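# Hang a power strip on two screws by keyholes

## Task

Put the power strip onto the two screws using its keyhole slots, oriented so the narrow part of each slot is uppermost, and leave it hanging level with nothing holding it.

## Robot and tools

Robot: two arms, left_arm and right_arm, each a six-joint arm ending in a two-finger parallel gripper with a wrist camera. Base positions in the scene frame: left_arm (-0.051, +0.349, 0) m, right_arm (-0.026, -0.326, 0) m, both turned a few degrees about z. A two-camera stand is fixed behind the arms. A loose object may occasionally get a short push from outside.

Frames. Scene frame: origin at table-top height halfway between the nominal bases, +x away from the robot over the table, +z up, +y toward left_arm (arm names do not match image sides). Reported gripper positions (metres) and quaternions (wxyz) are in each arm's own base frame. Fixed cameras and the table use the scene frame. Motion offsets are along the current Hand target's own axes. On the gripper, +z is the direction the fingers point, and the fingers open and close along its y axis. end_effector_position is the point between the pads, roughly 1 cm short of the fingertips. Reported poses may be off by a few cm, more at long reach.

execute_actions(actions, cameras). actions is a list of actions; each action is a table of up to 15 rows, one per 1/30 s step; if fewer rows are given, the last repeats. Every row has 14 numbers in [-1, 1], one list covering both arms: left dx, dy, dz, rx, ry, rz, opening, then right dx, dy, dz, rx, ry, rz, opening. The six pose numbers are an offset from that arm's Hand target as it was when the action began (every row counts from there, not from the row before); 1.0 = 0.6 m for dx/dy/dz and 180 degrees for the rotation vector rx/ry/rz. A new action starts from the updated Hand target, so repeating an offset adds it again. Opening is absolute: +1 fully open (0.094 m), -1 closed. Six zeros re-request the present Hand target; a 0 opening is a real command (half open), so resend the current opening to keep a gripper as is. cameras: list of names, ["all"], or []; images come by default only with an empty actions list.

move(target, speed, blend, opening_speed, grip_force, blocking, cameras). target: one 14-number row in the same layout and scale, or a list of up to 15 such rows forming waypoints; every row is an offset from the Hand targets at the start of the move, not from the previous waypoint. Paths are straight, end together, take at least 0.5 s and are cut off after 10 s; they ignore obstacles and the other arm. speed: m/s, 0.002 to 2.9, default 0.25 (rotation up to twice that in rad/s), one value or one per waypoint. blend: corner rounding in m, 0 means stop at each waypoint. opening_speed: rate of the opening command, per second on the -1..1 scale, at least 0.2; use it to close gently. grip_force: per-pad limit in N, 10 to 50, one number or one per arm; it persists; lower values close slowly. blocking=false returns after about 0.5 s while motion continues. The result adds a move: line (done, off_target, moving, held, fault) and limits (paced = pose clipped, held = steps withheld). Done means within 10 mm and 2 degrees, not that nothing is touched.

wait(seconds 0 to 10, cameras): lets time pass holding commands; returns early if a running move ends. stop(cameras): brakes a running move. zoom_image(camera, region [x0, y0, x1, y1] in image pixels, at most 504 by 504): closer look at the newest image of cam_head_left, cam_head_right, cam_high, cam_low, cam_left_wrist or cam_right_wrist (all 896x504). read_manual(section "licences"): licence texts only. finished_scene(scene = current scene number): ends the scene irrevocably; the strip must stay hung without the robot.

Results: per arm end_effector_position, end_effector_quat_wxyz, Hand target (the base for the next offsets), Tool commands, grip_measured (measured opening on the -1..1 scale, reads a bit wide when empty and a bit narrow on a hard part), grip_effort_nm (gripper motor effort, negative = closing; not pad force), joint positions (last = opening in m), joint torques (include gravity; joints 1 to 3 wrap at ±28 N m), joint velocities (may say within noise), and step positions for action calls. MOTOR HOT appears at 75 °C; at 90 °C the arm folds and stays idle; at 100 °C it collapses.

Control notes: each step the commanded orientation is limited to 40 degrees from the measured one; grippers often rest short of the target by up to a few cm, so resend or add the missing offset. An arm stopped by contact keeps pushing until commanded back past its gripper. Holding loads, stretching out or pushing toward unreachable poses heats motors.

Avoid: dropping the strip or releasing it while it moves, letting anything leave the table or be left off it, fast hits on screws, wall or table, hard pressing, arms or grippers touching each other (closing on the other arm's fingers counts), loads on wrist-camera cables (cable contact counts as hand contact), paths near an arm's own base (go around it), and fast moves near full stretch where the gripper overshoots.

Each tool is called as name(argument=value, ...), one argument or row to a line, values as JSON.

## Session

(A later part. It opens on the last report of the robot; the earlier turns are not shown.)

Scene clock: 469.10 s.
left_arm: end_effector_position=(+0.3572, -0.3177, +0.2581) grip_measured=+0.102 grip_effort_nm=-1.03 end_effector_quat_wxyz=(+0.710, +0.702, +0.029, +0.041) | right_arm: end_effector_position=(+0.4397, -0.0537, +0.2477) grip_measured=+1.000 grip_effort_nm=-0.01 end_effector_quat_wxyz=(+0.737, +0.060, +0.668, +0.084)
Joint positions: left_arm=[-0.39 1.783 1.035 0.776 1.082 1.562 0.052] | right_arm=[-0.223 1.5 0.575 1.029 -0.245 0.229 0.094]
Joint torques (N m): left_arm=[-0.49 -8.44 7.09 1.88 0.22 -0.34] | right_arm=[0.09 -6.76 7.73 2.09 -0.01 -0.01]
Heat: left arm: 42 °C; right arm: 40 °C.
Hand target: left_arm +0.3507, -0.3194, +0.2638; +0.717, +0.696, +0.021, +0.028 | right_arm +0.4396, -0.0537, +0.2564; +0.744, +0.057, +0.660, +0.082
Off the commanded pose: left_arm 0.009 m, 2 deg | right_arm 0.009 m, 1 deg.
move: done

move(
  target=[-0.004,-0.015,0,0.004,0.003,-0.017,-0.5,0,0,0,0,0,0,1],
  speed=0.06,
  cameras=["cam_head_left"],
)

zoom_image(
  camera="cam_head_left",
  region=[335, 160, 455, 280],
)

Scene clock: 473.27 s.
left_arm: end_effector_position=(+0.3555, -0.3166, +0.2503) grip_measured=+0.102 grip_effort_nm=-1.03 end_effector_quat_wxyz=(+0.708, +0.704, +0.047, +0.026) | right_arm: end_effector_position=(+0.4397, -0.0537, +0.2477) grip_measured=+1.000 grip_effort_nm=-0.01 end_effector_quat_wxyz=(+0.737, +0.060, +0.668, +0.084)
Joint positions: left_arm=[-0.39 1.783 1.014 0.776 1.078 1.534 0.052] | right_arm=[-0.223 1.5 0.575 1.029 -0.245 0.229 0.094]
Joint torques (N m): left_arm=[-1.02 -8.64 6.71 1.82 0.13 -0.34] | right_arm=[-0.06 -6.68 7.84 2.06 0.03 -0.02]
Heat: left arm: 42 °C; right arm: 40 °C.
Hand target: left_arm +0.3484, -0.3198, +0.2547; +0.713, +0.700, +0.043, +0.012 | right_arm +0.4396, -0.0537, +0.2564; +0.744, +0.057, +0.660, +0.082
Off the commanded pose: left_arm 0.009 m, 2 deg | right_arm 0.009 m, 1 deg.
move: done
Images, in order (width x height): cam_head_left 896x504.

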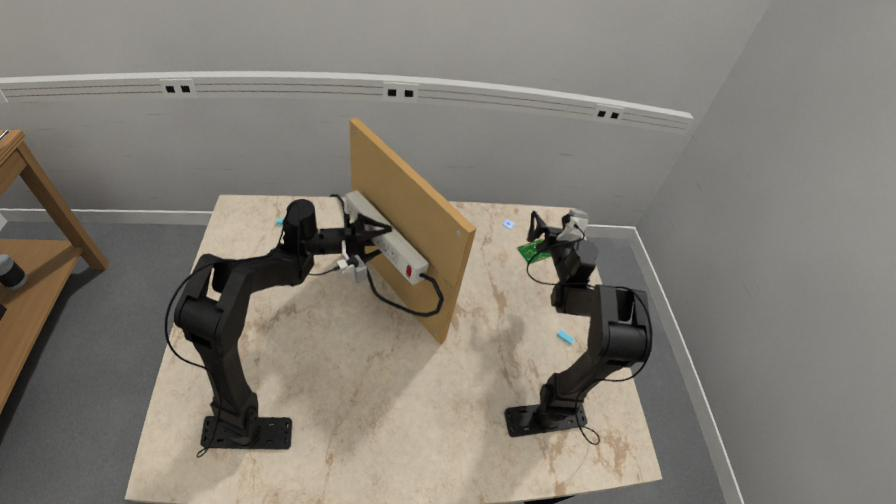

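Scaled by 4.200 from the camera's 896x504 image, which has a finer 1280x720 frame.

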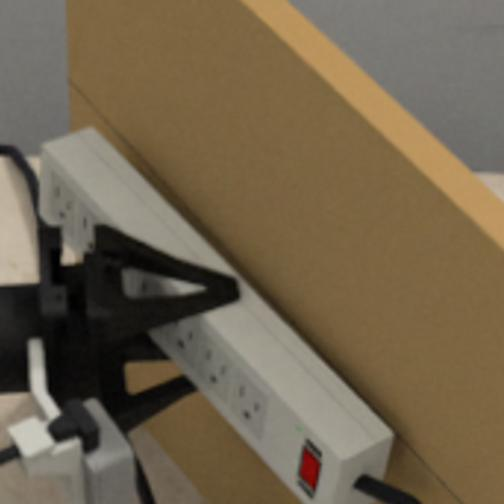

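move(
  target=[0.0105,0,0.03,0,0,0,-0.5,0,0,0,0,0,0,1],
  speed=0.03,
  cameras=["cam_head_left"],
)

zoom_image(
  camera="cam_head_left",
  region=[335, 160, 455, 280],
)

Scene clock: 476.83 s.
left_arm: end_effector_position=(+0.3572, -0.3289, +0.2387) grip_measured=+0.102 grip_effort_nm=-1.03 end_effector_quat_wxyz=(+0.704, +0.708, +0.056, +0.018) | right_arm: end_effector_position=(+0.4397, -0.0537, +0.2477) grip_measured=+1.000 grip_effort_nm=-0.01 end_effector_quat_wxyz=(+0.737, +0.060, +0.668, +0.084)
Joint positions: left_arm=[-0.419 1.821 1.026 0.776 1.049 1.533 0.052] | right_arm=[-0.223 1.5 0.575 1.029 -0.245 0.229 0.094]
Joint torques (N m): left_arm=[-1.52 -8.25 10.61 1.73 0.1 -0.33] | right_arm=[-0.05 -6.79 7.84 2.07 0 -0.05]
Heat: left arm: 42 °C; right arm: 40 °C.
Hand target: left_arm +0.3561, -0.3372, +0.2548; +0.713, +0.700, +0.043, +0.012 | right_arm +0.4396, -0.0537, +0.2564; +0.744, +0.057, +0.660, +0.082
Off the commanded pose: left_arm 0.018 m, 2 deg | right_arm 0.009 m, 1 deg.
move: off_target (left_arm)
Images, in order (width x height): cam_head_left 896x504.

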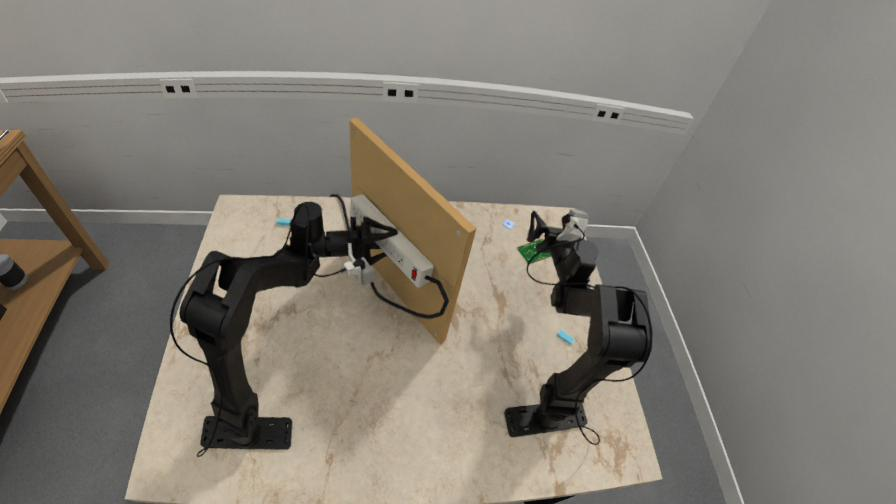

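Scaled by 4.200 from the camera's 896x504 image, which has a finer 1280x720 frame.

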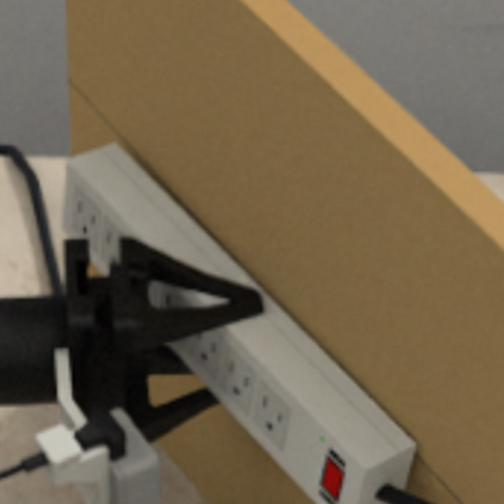

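move(
  target=[0.003,0.012,0.004,0,0,0.006,-0.5,0,0,0,0,0,0,1],
  speed=0.02,
)

move(
  target=[0,0.012,0,0,0,0.0,-0.5,0,0,0,0,0,0,1],
  speed=0.02,
)

move(
  target=[0,0.012,0,0,0,0.0,-0.5,0,0,0,0,0,0,1],
  speed=0.02,
)

move(
  target=[0,0.012,0,0,0,0.0,-0.5,0,0,0,0,0,0,1],
  speed=0.02,
  cameras=["cam_head_left"],
)

zoom_image(
  camera="cam_head_left",
  region=[335, 160, 455, 280],
)

Scene clock: 481.60 s.
left_arm: end_effector_position=(+0.3597, -0.3307, +0.2443) grip_measured=+0.102 grip_effort_nm=-1.03 end_effector_quat_wxyz=(+0.704, +0.708, +0.052, +0.020) | right_arm: end_effector_position=(+0.4397, -0.0537, +0.2477) grip_measured=+1.000 grip_effort_nm=-0.01 end_effector_quat_wxyz=(+0.737, +0.060, +0.668, +0.084)
Joint positions: left_arm=[-0.42 1.821 1.052 0.752 1.05 1.541 0.052] | right_arm=[-0.223 1.5 0.575 1.029 -0.245 0.229 0.094]
Joint torques (N m): left_arm=[-1.63 -8.57 10.8 1.7 0.06 -0.25] | right_arm=[0.03 -6.76 7.99 2.09 0.03 -0.03]
Heat: left arm: 42 °C; right arm: 40 °C.
Hand target: left_arm +0.3584, -0.3393, +0.2619; +0.713, +0.700, +0.036, +0.018 | right_arm +0.4396, -0.0537, +0.2564; +0.744, +0.057, +0.660, +0.082
Off the commanded pose: left_arm 0.020 m, 2 deg | right_arm 0.009 m, 1 deg.
move: off_target (left_arm)

Scene clock: 482.37 s.
left_arm: end_effector_position=(+0.3599, -0.3313, +0.2439) grip_measured=+0.102 grip_effort_nm=-1.03 end_effector_quat_wxyz=(+0.701, +0.711, +0.054, +0.014) | right_arm: end_effector_position=(+0.4397, -0.0537, +0.2477) grip_measured=+1.000 grip_effort_nm=-0.01 end_effector_quat_wxyz=(+0.737, +0.060, +0.668, +0.084)
Joint positions: left_arm=[-0.42 1.821 1.062 0.725 1.055 1.544 0.052] | right_arm=[-0.223 1.5 0.575 1.029 -0.245 0.229 0.094]
Joint torques (N m): left_arm=[-1.69 -9.77 11.19 1.68 0.02 -0.28] | right_arm=[0.03 -6.65 7.88 2.03 0 -0.05]
Heat: left arm: 42 °C; right arm: 40 °C.
Hand target: left_arm +0.3586, -0.3392, +0.2690; +0.713, +0.700, +0.037, +0.018 | right_arm +0.4396, -0.0537, +0.2564; +0.744, +0.057, +0.660, +0.082
Off the commanded pose: left_arm 0.026 m, 3 deg | right_arm 0.009 m, 1 deg.
move: off_target (left_arm)

Scene clock: 483.20 s.
left_arm: end_effector_position=(+0.3603, -0.3313, +0.2441) grip_measured=+0.102 grip_effort_nm=-1.03 end_effector_quat_wxyz=(+0.699, +0.713, +0.054, +0.011) | right_arm: end_effector_position=(+0.4397, -0.0537, +0.2477) grip_measured=+1.000 grip_effort_nm=-0.01 end_effector_quat_wxyz=(+0.737, +0.060, +0.668, +0.084)
Joint positions: left_arm=[-0.418 1.821 1.072 0.701 1.062 1.553 0.052] | right_arm=[-0.223 1.5 0.575 1.029 -0.245 0.229 0.094]
Joint torques (N m): left_arm=[-1.65 -10.97 11.63 1.65 -0.02 -0.37] | right_arm=[-0.01 -6.68 7.87 2.07 0 0]
Heat: left arm: 42 °C; right arm: 40 °C.
Hand target: left_arm +0.3588, -0.3391, +0.2764; +0.713, +0.700, +0.036, +0.019 | right_arm +0.4396, -0.0537, +0.2564; +0.744, +0.057, +0.660, +0.082
Off the commanded pose: left_arm 0.033 m, 3 deg | right_arm 0.009 m, 1 deg.
move: off_target (left_arm)

Scene clock: 484.13 s.
left_arm: end_effector_position=(+0.3603, -0.3314, +0.2442) grip_measured=+0.102 grip_effort_nm=-1.03 end_effector_quat_wxyz=(+0.695, +0.717, +0.056, +0.008) | right_arm: end_effector_position=(+0.4397, -0.0537, +0.2477) grip_measured=+1.000 grip_effort_nm=-0.01 end_effector_quat_wxyz=(+0.737, +0.060, +0.668, +0.084)
Joint positions: left_arm=[-0.418 1.815 1.082 0.664 1.063 1.565 0.052] | right_arm=[-0.223 1.5 0.575 1.029 -0.245 0.229 0.094]
Joint torques (N m): left_arm=[-1.58 -11.63 12.12 1.75 0 -0.46] | right_arm=[-0.1 -6.68 7.94 2.08 0.01 -0.01]
Heat: left arm: 42 °C; right arm: 40 °C.
Hand target: left_arm +0.3589, -0.3390, +0.2834; +0.713, +0.700, +0.036, +0.018 | right_arm +0.4396, -0.0537, +0.2564; +0.744, +0.057, +0.660, +0.082
Off the commanded pose: left_arm 0.040 m, 4 deg | right_arm 0.009 m, 1 deg.
move: off_target (left_arm)
Images, in order (width x height): cam_head_left 896x504.

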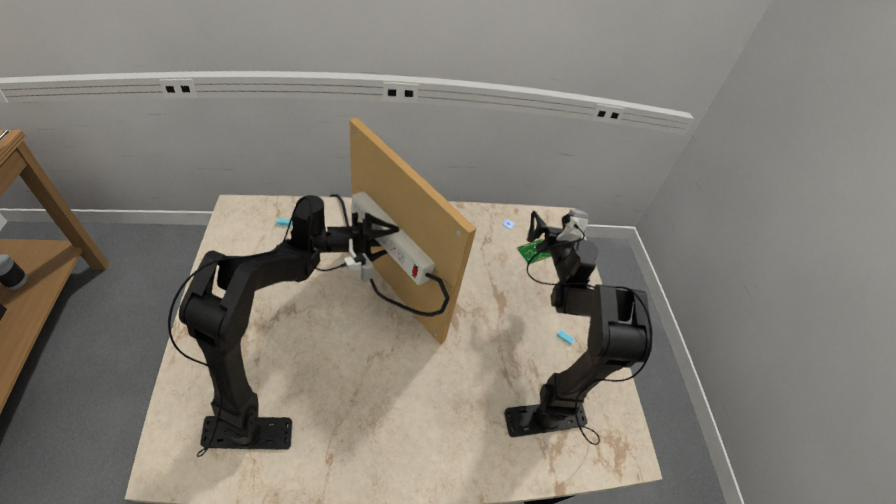

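Scaled by 4.200 from the camera's 896x504 image, which has a finer 1280x720 frame.

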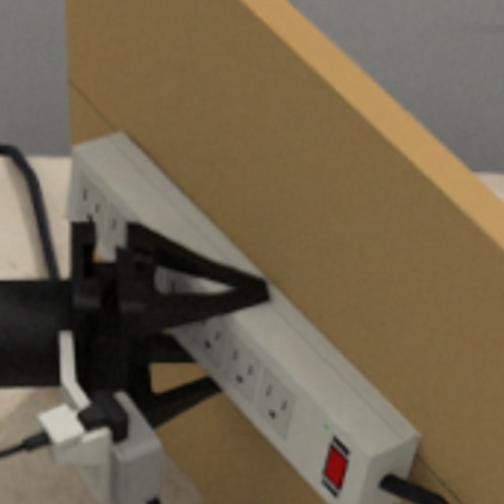

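move(
  target=[0,-0.06,0,0,0,0,-0.5,0,0,0,0,0,0,1],
  speed=0.03,
)

move(
  target=[0,-0.02,-0.003,0.004,0,-0.004,-0.5,0,0,0,0,0,0,1],
  speed=0.02,
  cameras=["cam_head_left"],
)

zoom_image(
  camera="cam_head_left",
  region=[335, 160, 455, 280],
)

Scene clock: 491.47 s.
left_arm: end_effector_position=(+0.3621, -0.3329, +0.2439) grip_measured=+0.102 grip_effort_nm=-1.03 end_effector_quat_wxyz=(+0.707, +0.706, +0.038, +0.024) | right_arm: end_effector_position=(+0.4397, -0.0537, +0.2477) grip_measured=+1.000 grip_effort_nm=-0.01 end_effector_quat_wxyz=(+0.737, +0.060, +0.668, +0.084)
Joint positions: left_arm=[-0.419 1.845 1.069 0.776 1.064 1.552 0.052] | right_arm=[-0.223 1.5 0.575 1.029 -0.245 0.229 0.094]
Joint torques (N m): left_arm=[-1.84 -8.38 6.99 1.95 -0.1 -0.32] | right_arm=[-0.01 -6.69 7.75 2.07 0 -0.05]
Heat: left arm: 42 °C; right arm: 40 °C.
Hand target: left_arm +0.3580, -0.3397, +0.2476; +0.713, +0.700, +0.036, +0.018 | right_arm +0.4396, -0.0537, +0.2564; +0.744, +0.057, +0.660, +0.082
Off the commanded pose: left_arm 0.009 m, 1 deg | right_arm 0.009 m, 1 deg.
move: done

Scene clock: 492.47 s.
left_arm: end_effector_position=(+0.3618, -0.3329, +0.2427) grip_measured=+0.102 grip_effort_nm=-1.03 end_effector_quat_wxyz=(+0.710, +0.703, +0.032, +0.031) | right_arm: end_effector_position=(+0.4397, -0.0537, +0.2477) grip_measured=+1.000 grip_effort_nm=-0.01 end_effector_quat_wxyz=(+0.737, +0.060, +0.668, +0.084)
Joint positions: left_arm=[-0.42 1.852 1.059 0.813 1.062 1.552 0.052] | right_arm=[-0.223 1.5 0.575 1.029 -0.245 0.229 0.094]
Joint torques (N m): left_arm=[-1.47 -7.87 6.19 1.66 -0.06 -0.24] | right_arm=[-0.09 -6.76 7.92 2.05 -0.02 0.01]
Heat: left arm: 42 °C; right arm: 40 °C.
Hand target: left_arm +0.3577, -0.3381, +0.2356; +0.709, +0.704, +0.041, +0.014 | right_arm +0.4396, -0.0537, +0.2564; +0.744, +0.057, +0.660, +0.082
Off the commanded pose: left_arm 0.010 m, 2 deg | right_arm 0.009 m, 1 deg.
move: done
Images, in order (width x height): cam_head_left 896x504.

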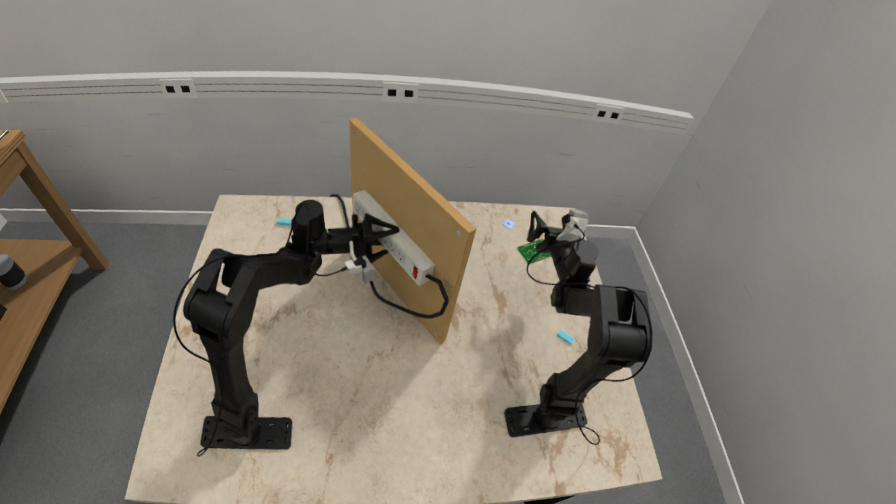

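Scaled by 4.200 from the camera's 896x504 image, which has a finer 1280x720 frame.

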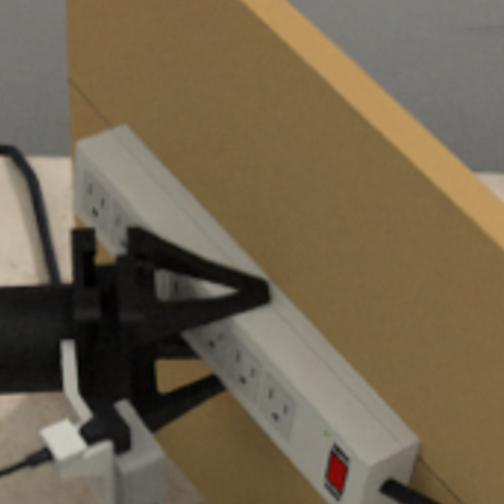

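move(
  target=[
    [0.008,0.01,0.015,0,0,-0.004,-0.5,0,0,0,0,0,0,1],
    [0.016,0.0,0.015,0,0,-0.006,-0.5,0,0,0,0,0,0,1],
  ],
  speed=0.03,
)

move(
  target=[-0.006,0.03,0.004,0,0,0,-0.5,0,0,0,0,0,0,1],
  speed=0.03,
)

move(
  target=[-0.006,0.02,0.0,0,0,0,-0.5,0,0,0,0,0,0,1],
  speed=0.03,
  cameras=["cam_head_left","cam_head_right"],
)

zoom_image(
  camera="cam_head_left",
  region=[335, 160, 455, 280],
)

zoom_image(
  camera="cam_head_right",
  region=[335, 160, 455, 280],
)

Scene clock: 499.63 s.
left_arm: end_effector_position=(+0.3622, -0.3344, +0.2400) grip_measured=+0.102 grip_effort_nm=-1.03 end_effector_quat_wxyz=(+0.713, +0.700, +0.022, +0.027) | right_arm: end_effector_position=(+0.4397, -0.0537, +0.2477) grip_measured=+1.000 grip_effort_nm=-0.01 end_effector_quat_wxyz=(+0.737, +0.060, +0.668, +0.084)
Joint positions: left_arm=[-0.419 1.878 1.066 0.854 1.083 1.541 0.052] | right_arm=[-0.223 1.5 0.575 1.029 -0.245 0.229 0.094]
Joint torques (N m): left_arm=[-2.37 -6.74 9.98 1.17 -0.36 -0.34] | right_arm=[-0.16 -6.48 8.02 2.07 0.03 -0.02]
Heat: left arm: 43 °C; right arm: 40 °C.
Hand target: left_arm +0.3678, -0.3464, +0.2351; +0.709, +0.704, +0.047, +0.007 | right_arm +0.4396, -0.0537, +0.2564; +0.744, +0.057, +0.660, +0.082
Off the commanded pose: left_arm 0.014 m, 4 deg | right_arm 0.009 m, 1 deg.
move: off_target (left_arm)

Scene clock: 500.70 s.
left_arm: end_effector_position=(+0.3621, -0.3346, +0.2402) grip_measured=+0.101 grip_effort_nm=-1.03 end_effector_quat_wxyz=(+0.711, +0.702, +0.020, +0.022) | right_arm: end_effector_position=(+0.4397, -0.0537, +0.2477) grip_measured=+1.000 grip_effort_nm=-0.01 end_effector_quat_wxyz=(+0.737, +0.060, +0.668, +0.084)
Joint positions: left_arm=[-0.417 1.878 1.078 0.828 1.094 1.549 0.052] | right_arm=[-0.223 1.5 0.575 1.029 -0.245 0.229 0.094]
Joint torques (N m): left_arm=[-3.26 -9.85 11.14 0.94 -0.54 -0.53] | right_arm=[0.05 -6.57 7.91 2.06 0 -0.03]
Heat: left arm: 42 °C; right arm: 40 °C.
Hand target: left_arm +0.3655, -0.3489, +0.2532; +0.709, +0.704, +0.048, +0.007 | right_arm +0.4396, -0.0537, +0.2564; +0.744, +0.057, +0.660, +0.082
Off the commanded pose: left_arm 0.020 m, 4 deg | right_arm 0.009 m, 1 deg.
move: off_target (left_arm)

Scene clock: 501.67 s.
left_arm: end_effector_position=(+0.3623, -0.3342, +0.2408) grip_measured=+0.096 grip_effort_nm=-1.03 end_effector_quat_wxyz=(+0.706, +0.707, +0.026, +0.020) | right_arm: end_effector_position=(+0.4397, -0.0537, +0.2477) grip_measured=+1.000 grip_effort_nm=-0.01 end_effector_quat_wxyz=(+0.737, +0.060, +0.668, +0.084)
Joint positions: left_arm=[-0.417 1.865 1.083 0.779 1.089 1.566 0.052] | right_arm=[-0.223 1.5 0.575 1.029 -0.245 0.229 0.094]
Joint torques (N m): left_arm=[-3.54 -11.47 11.66 1.04 -0.48 -0.68] | right_arm=[0.14 -6.64 7.86 2.08 0.02 -0.01]
Heat: left arm: 42 °C; right arm: 40 °C.
Hand target: left_arm +0.3626, -0.3490, +0.2656; +0.709, +0.704, +0.048, +0.007 | right_arm +0.4396, -0.0537, +0.2564; +0.744, +0.057, +0.660, +0.082
Off the commanded pose: left_arm 0.029 m, 3 deg | right_arm 0.009 m, 1 deg.
move: off_target (left_arm)
Images, in order (width x height): cam_head_left 896x504, cam_head_right 896x504.

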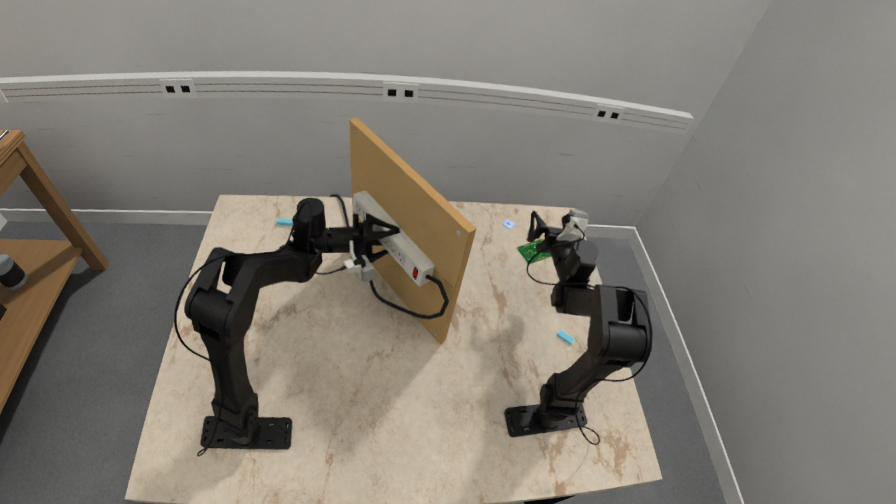

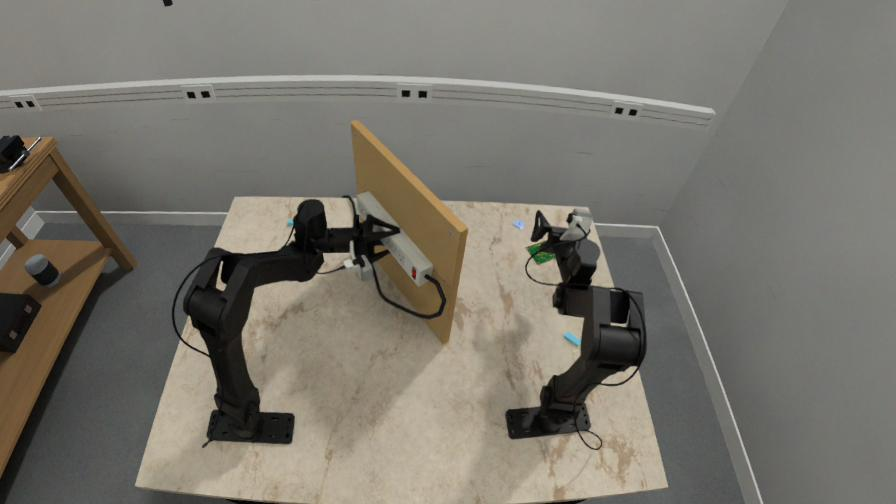

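Scaled by 4.200 from the camera's 896x504 image, which has a finer 1280x720 frame.

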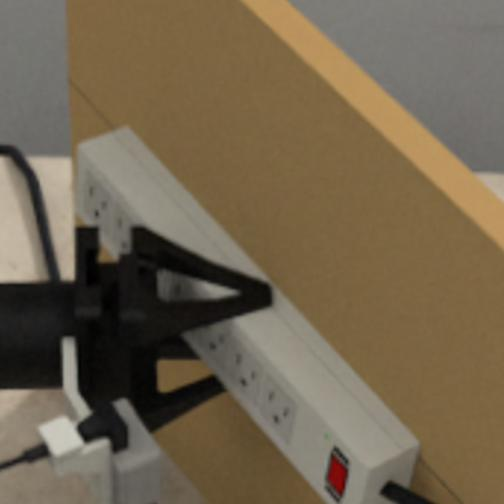

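Scaled by 4.200 from the camera's 896x504 image, which has a finer 1280x720 frame.

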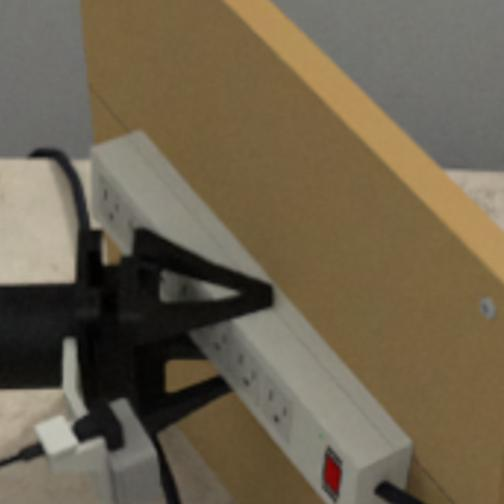

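move(
  target=[0.0,-0.045,-0.015,0.003,0,0.004,-0.5,0,0,0,0,0,0,1],
  speed=0.04,
)

move(
  target=[0.0,-0.022,0,0,0,0.0,-0.5,0,0,0,0,0,0,1],
  speed=0.03,
)

move(
  target=[0.0,-0.022,0,0,0,0.0,-0.5,0,0,0,0,0,0,1],
  speed=0.03,
  cameras=["cam_head_left"],
)

zoom_image(
  camera="cam_head_left",
  region=[335, 160, 455, 280],
)

Scene clock: 511.83 s.
left_arm: end_effector_position=(+0.3623, -0.3340, +0.2408) grip_measured=+0.096 grip_effort_nm=-1.03 end_effector_quat_wxyz=(+0.707, +0.706, +0.023, +0.024) | right_arm: end_effector_position=(+0.4397, -0.0537, +0.2477) grip_measured=+1.000 grip_effort_nm=-0.01 end_effector_quat_wxyz=(+0.737, +0.060, +0.668, +0.084)
Joint positions: left_arm=[-0.417 1.865 1.08 0.787 1.086 1.57 0.052] | right_arm=[-0.223 1.5 0.575 1.029 -0.245 0.229 0.094]
Joint torques (N m): left_arm=[-1.92 -9.03 6.69 1.45 -0.3 -0.32] | right_arm=[0.06 -6.65 7.83 2.09 -0.02 -0.05]
Heat: left arm: 41 °C; right arm: 40 °C.
Hand target: left_arm +0.3603, -0.3403, +0.2386; +0.705, +0.707, +0.043, +0.011 | right_arm +0.4396, -0.0537, +0.2564; +0.744, +0.057, +0.660, +0.082
Off the commanded pose: left_arm 0.007 m, 3 deg | right_arm 0.009 m, 1 deg.
move: off_target (left_arm)

Scene clock: 512.67 s.
left_arm: end_effector_position=(+0.3627, -0.3337, +0.2348) grip_measured=+0.096 grip_effort_nm=-1.03 end_effector_quat_wxyz=(+0.709, +0.704, +0.027, +0.030) | right_arm: end_effector_position=(+0.4397, -0.0537, +0.2477) grip_measured=+1.000 grip_effort_nm=-0.01 end_effector_quat_wxyz=(+0.737, +0.060, +0.668, +0.084)
Joint positions: left_arm=[-0.419 1.874 1.057 0.83 1.071 1.564 0.052] | right_arm=[-0.223 1.5 0.575 1.029 -0.245 0.229 0.094]
Joint torques (N m): left_arm=[-1.8 -7.79 6.26 1.54 -0.16 -0.25] | right_arm=[-0.05 -6.8 7.84 2.06 0.03 -0.01]
Heat: left arm: 41 °C; right arm: 40 °C.
Hand target: left_arm +0.3598, -0.3403, +0.2254; +0.705, +0.707, +0.043, +0.011 | right_arm +0.4396, -0.0537, +0.2564; +0.744, +0.057, +0.660, +0.082
Off the commanded pose: left_arm 0.012 m, 3 deg | right_arm 0.009 m, 1 deg.
move: off_target (left_arm)

Scene clock: 513.63 s.
left_arm: end_effector_position=(+0.3630, -0.3336, +0.2287) grip_measured=+0.096 grip_effort_nm=-1.03 end_effector_quat_wxyz=(+0.713, +0.700, +0.024, +0.035) | right_arm: end_effector_position=(+0.4397, -0.0537, +0.2477) grip_measured=+1.000 grip_effort_nm=-0.01 end_effector_quat_wxyz=(+0.737, +0.060, +0.668, +0.084)
Joint positions: left_arm=[-0.419 1.897 1.039 0.896 1.068 1.552 0.052] | right_arm=[-0.223 1.5 0.575 1.029 -0.245 0.229 0.094]
Joint torques (N m): left_arm=[-1.85 -7.39 5.52 1.38 -0.15 -0.15] | right_arm=[-0.02 -6.64 7.94 2.06 0.03 -0.06]
Heat: left arm: 41 °C; right arm: 40 °C.
Hand target: left_arm +0.3592, -0.3402, +0.2120; +0.705, +0.707, +0.043, +0.011 | right_arm +0.4396, -0.0537, +0.2564; +0.744, +0.057, +0.660, +0.082
Off the commanded pose: left_arm 0.018 m, 4 deg | right_arm 0.009 m, 1 deg.
move: off_target (left_arm)
Images, in order (width x height): cam_head_left 896x504.

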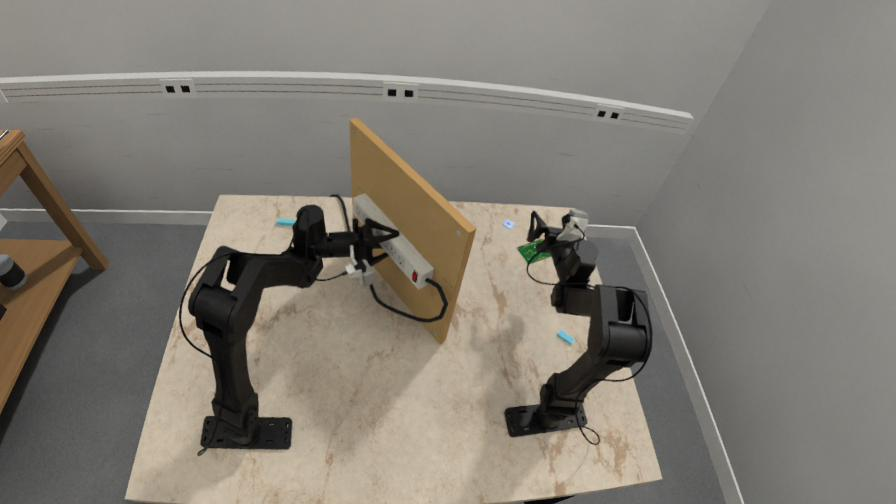

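Scaled by 4.200 from the camera's 896x504 image, which has a finer 1280x720 frame.

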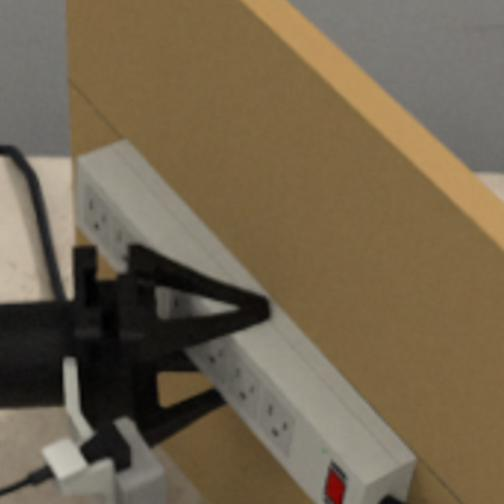

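move(
  target=[0,-0.025,0,0,0,0,-0.5,0,0,0,0,0,0,1],
  speed=0.05,
  cameras=["cam_head_left","cam_low"],
)

zoom_image(
  camera="cam_head_left",
  region=[335, 160, 455, 280],
)

Scene clock: 527.80 s.
left_arm: end_effector_position=(+0.3632, -0.3337, +0.2284) grip_measured=+0.096 grip_effort_nm=-1.03 end_effector_quat_wxyz=(+0.722, +0.690, +0.015, +0.048) | right_arm: end_effector_position=(+0.4397, -0.0537, +0.2477) grip_measured=+1.000 grip_effort_nm=-0.01 end_effector_quat_wxyz=(+0.737, +0.060, +0.668, +0.084)
Joint positions: left_arm=[-0.42 1.919 1.024 0.992 1.061 1.531 0.052] | right_arm=[-0.223 1.5 0.575 1.029 -0.245 0.229 0.094]
Joint torques (N m): left_arm=[-1.73 -6.63 4.41 1.04 -0.11 0.03] | right_arm=[0.01 -6.56 7.87 2.06 0.02 -0.06]
Heat: left arm: 42 °C; right arm: 40 °C.
Hand target: left_arm +0.3585, -0.3402, +0.1973; +0.705, +0.707, +0.043, +0.011 | right_arm +0.4396, -0.0537, +0.2564; +0.744, +0.057, +0.660, +0.082
Off the commanded pose: left_arm 0.032 m, 6 deg | right_arm 0.009 m, 1 deg.
move: off_target (left_arm)
Images, in order (width x height): cam_head_left 896x504, cam_low 896x504.

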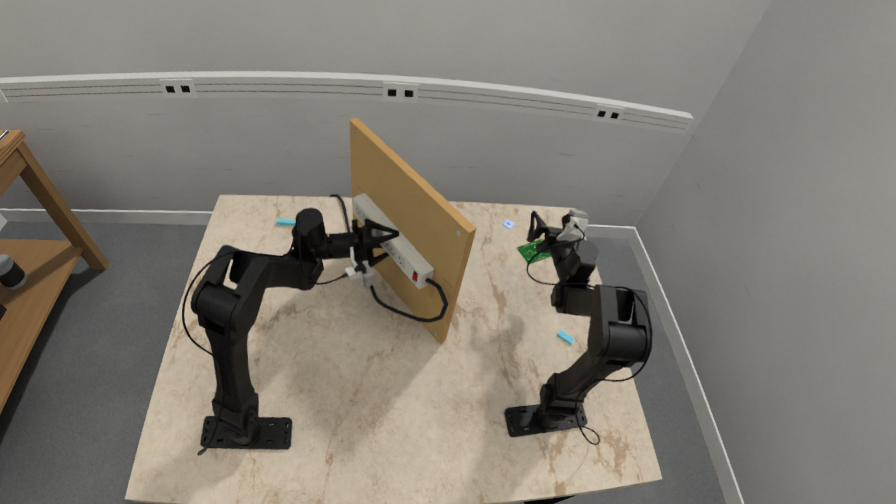

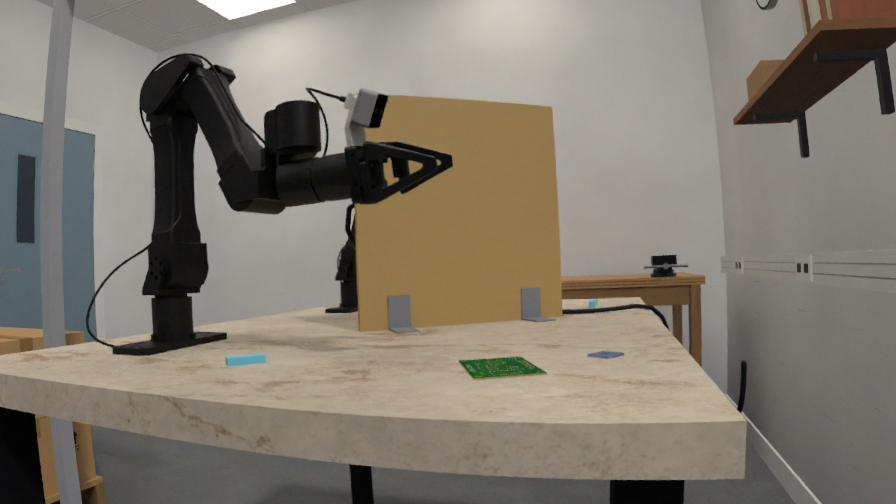

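Scaled by 4.200 from the camera's 896x504 image, which has a finer 1280x720 frame.

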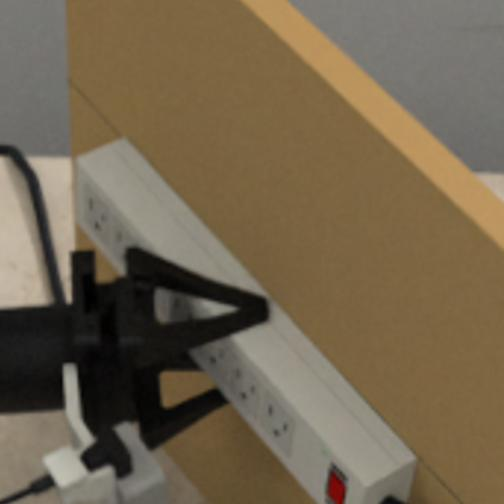

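zoom_image(
  camera="cam_head_left",
  region=[410, 245, 470, 305],
)

zoom_image(
  camera="cam_head_left",
  region=[340, 170, 400, 230],
)

Scaled by 8.400 from the camera's 896x504 image, which has a finer 1280x720 frame.

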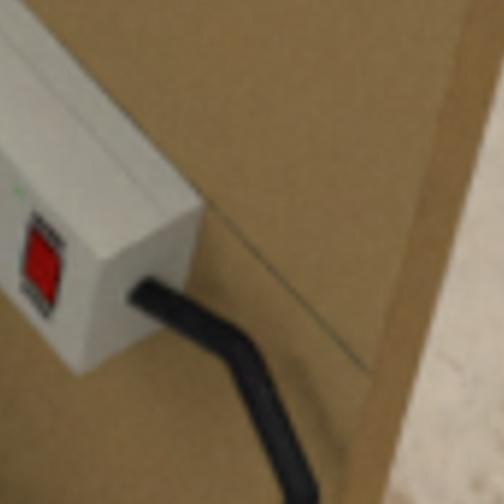

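Scaled by 8.400 from the camera's 896x504 image, which has a finer 1280x720 frame.

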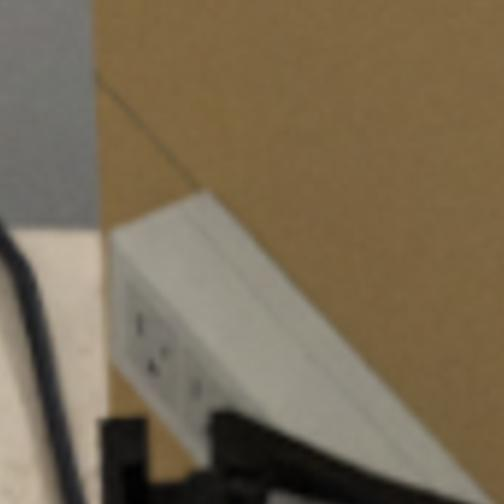

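move(
  target=[0,0.03,-0.03,0,0,0,-0.5,0,0,0,0,0,0,1],
  speed=0.05,
)

move(
  target=[0,0,0,0,0,0,0.5,0,0,0,0,0,0,1],
  opening_speed=0.3,
  cameras=["cam_head_left"],
)

zoom_image(
  camera="cam_head_left",
  region=[335, 160, 455, 280],
)

Scene clock: 537.47 s.
left_arm: end_effector_position=(+0.3646, -0.3305, +0.2284) grip_measured=+0.096 grip_effort_nm=-1.03 end_effector_quat_wxyz=(+0.720, +0.693, +0.022, +0.044) | right_arm: end_effector_position=(+0.4397, -0.0537, +0.2477) grip_measured=+1.000 grip_effort_nm=-0.01 end_effector_quat_wxyz=(+0.737, +0.060, +0.668, +0.084)
Joint positions: left_arm=[-0.412 1.909 1.022 0.968 1.063 1.529 0.052] | right_arm=[-0.223 1.5 0.575 1.029 -0.245 0.229 0.094]
Joint torques (N m): left_arm=[1.5 -10.8 4.05 0.89 0.28 -0.08] | right_arm=[0.1 -6.67 7.88 2.08 0 -0.03]
Heat: left arm: 41 °C; right arm: 40 °C.
Hand target: left_arm +0.3580, -0.3223, +0.2153; +0.705, +0.707, +0.043, +0.011 | right_arm +0.4396, -0.0537, +0.2564; +0.744, +0.057, +0.660, +0.082
Off the commanded pose: left_arm 0.017 m, 5 deg | right_arm 0.009 m, 1 deg.
move: off_target (left_arm)

Scene clock: 541.00 s.
left_arm: end_effector_position=(+0.3610, -0.3271, +0.2175) grip_measured=+0.498 grip_effort_nm=0.09 end_effector_quat_wxyz=(+0.711, +0.702, +0.035, +0.021) | right_arm: end_effector_position=(+0.4397, -0.0537, +0.2477) grip_measured=+1.000 grip_effort_nm=-0.01 end_effector_quat_wxyz=(+0.737, +0.060, +0.668, +0.084)
Joint positions: left_arm=[-0.404 1.905 1.008 0.92 1.087 1.532 0.07] | right_arm=[-0.223 1.5 0.575 1.029 -0.245 0.229 0.094]
Joint torques (N m): left_arm=[0.8 -10.62 5.33 1.22 0.08 -0.01] | right_arm=[-0.06 -6.57 7.94 2.06 0.01 -0.04]
Heat: left arm: 41 °C; right arm: 40 °C.
Hand target: left_arm +0.3579, -0.3223, +0.2153; +0.705, +0.707, +0.043, +0.011 | right_arm +0.4396, -0.0537, +0.2564; +0.744, +0.057, +0.660, +0.082
Off the commanded pose: left_arm 0.006 m, 2 deg | right_arm 0.009 m, 1 deg.
move: done
Images, in order (width x height): cam_head_left 896x504.

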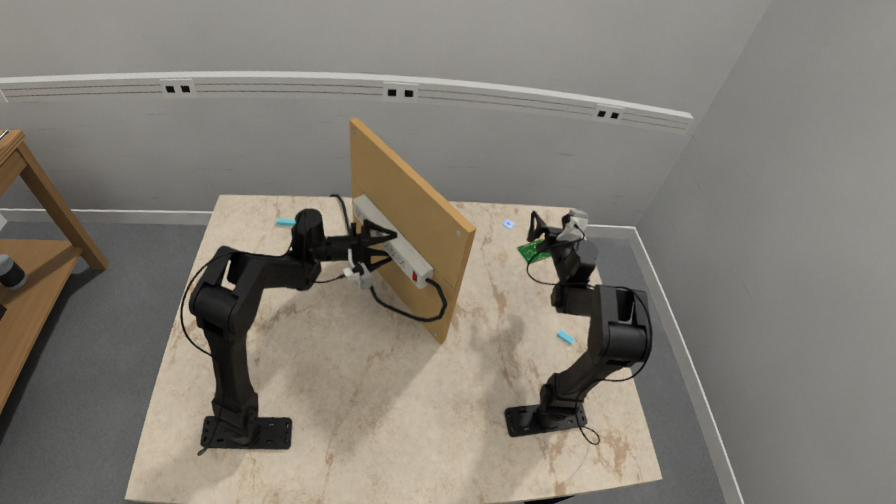

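Scaled by 4.200 from the camera's 896x504 image, which has a finer 1280x720 frame.

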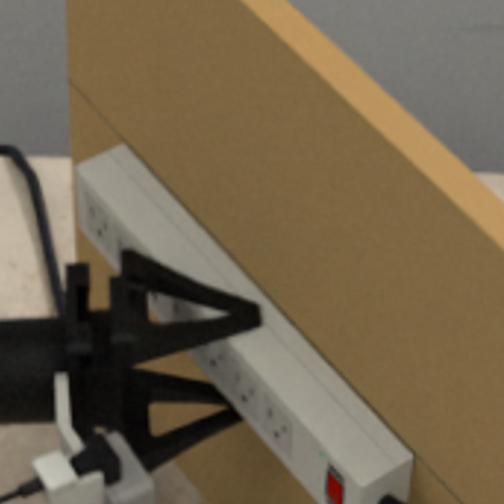

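move(
  target=[
    [0,0.02,0,0,0,0,1,0,0,0,0,0,0,1],
    [0,0.02,-0.22,0,0,0,1,0,0,0,0,0,0,1],
  ],
  opening_speed=0.5,
  speed=0.08,
  cameras=["cam_head_left","cam_head_right"],
)

zoom_image(
  camera="cam_head_left",
  region=[335, 160, 455, 310],
)

Scene clock: 546.60 s.
left_arm: end_effector_position=(+0.3543, -0.1918, +0.2268) grip_measured=+0.998 grip_effort_nm=0.10 end_effector_quat_wxyz=(+0.706, +0.706, +0.041, +0.018) | right_arm: end_effector_position=(+0.4397, -0.0537, +0.2477) grip_measured=+1.000 grip_effort_nm=-0.01 end_effector_quat_wxyz=(+0.737, +0.060, +0.668, +0.084)
Joint positions: left_arm=[-0.039 1.749 0.869 0.869 1.449 1.55 0.094] | right_arm=[-0.223 1.5 0.575 1.029 -0.245 0.229 0.094]
Joint torques (N m): left_arm=[0.2 -9.24 5.2 1.1 0.07 -0.01] | right_arm=[0.02 -6.71 7.92 2.06 0.01 -0.04]
Heat: left arm: 41 °C; right arm: 40 °C.
Hand target: left_arm +0.3483, -0.1907, +0.2278; +0.705, +0.707, +0.043, +0.011 | right_arm +0.4396, -0.0537, +0.2564; +0.744, +0.057, +0.660, +0.082
Off the commanded pose: left_arm 0.006 m, 1 deg | right_arm 0.009 m, 1 deg.
move: done
Images, in order (width x height): cam_head_left 896x504, cam_head_right 896x504.

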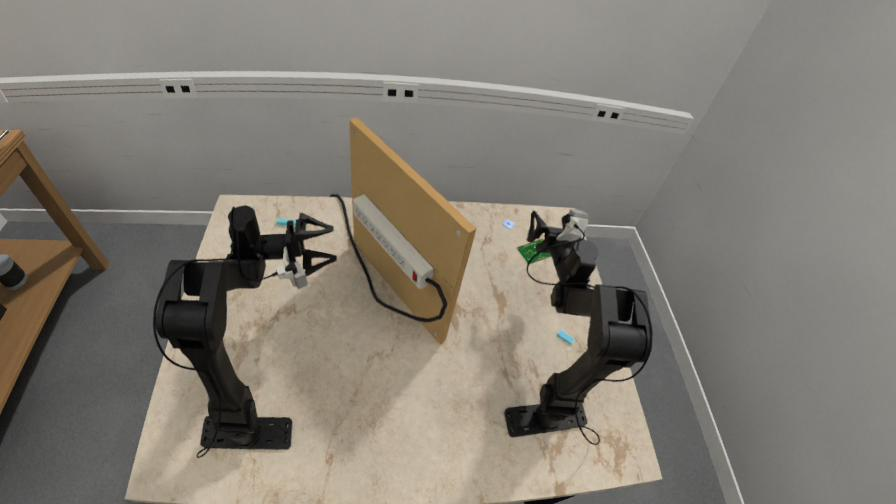

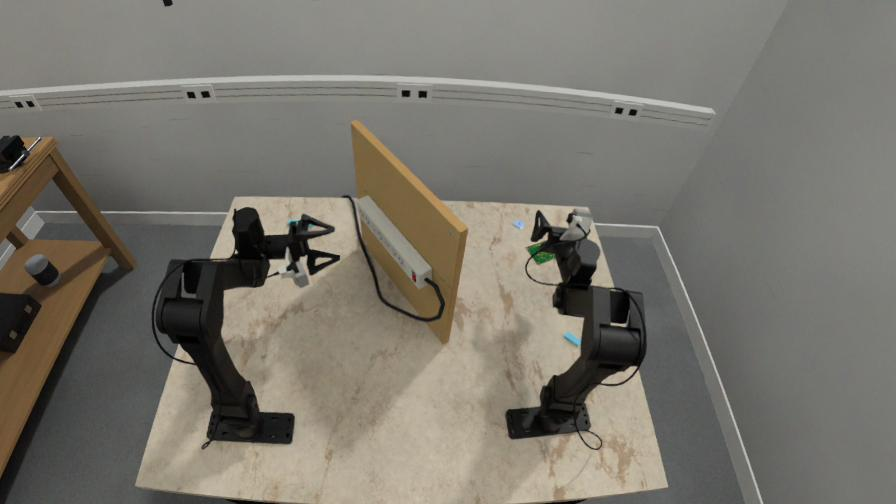

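Scaled by 3.360 from the camera's 896x504 image, which has a finer 1280x720 frame.

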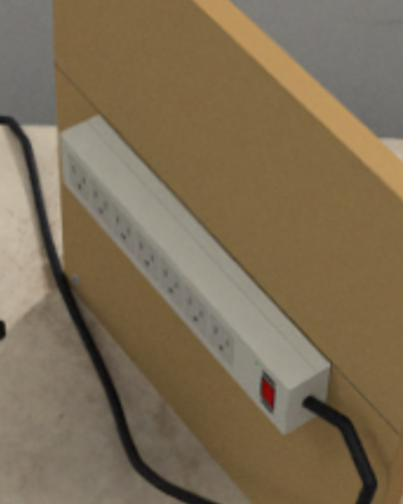

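Hung, level.

finished_scene(
  scene=1,
)

The scene is finished: the task was done.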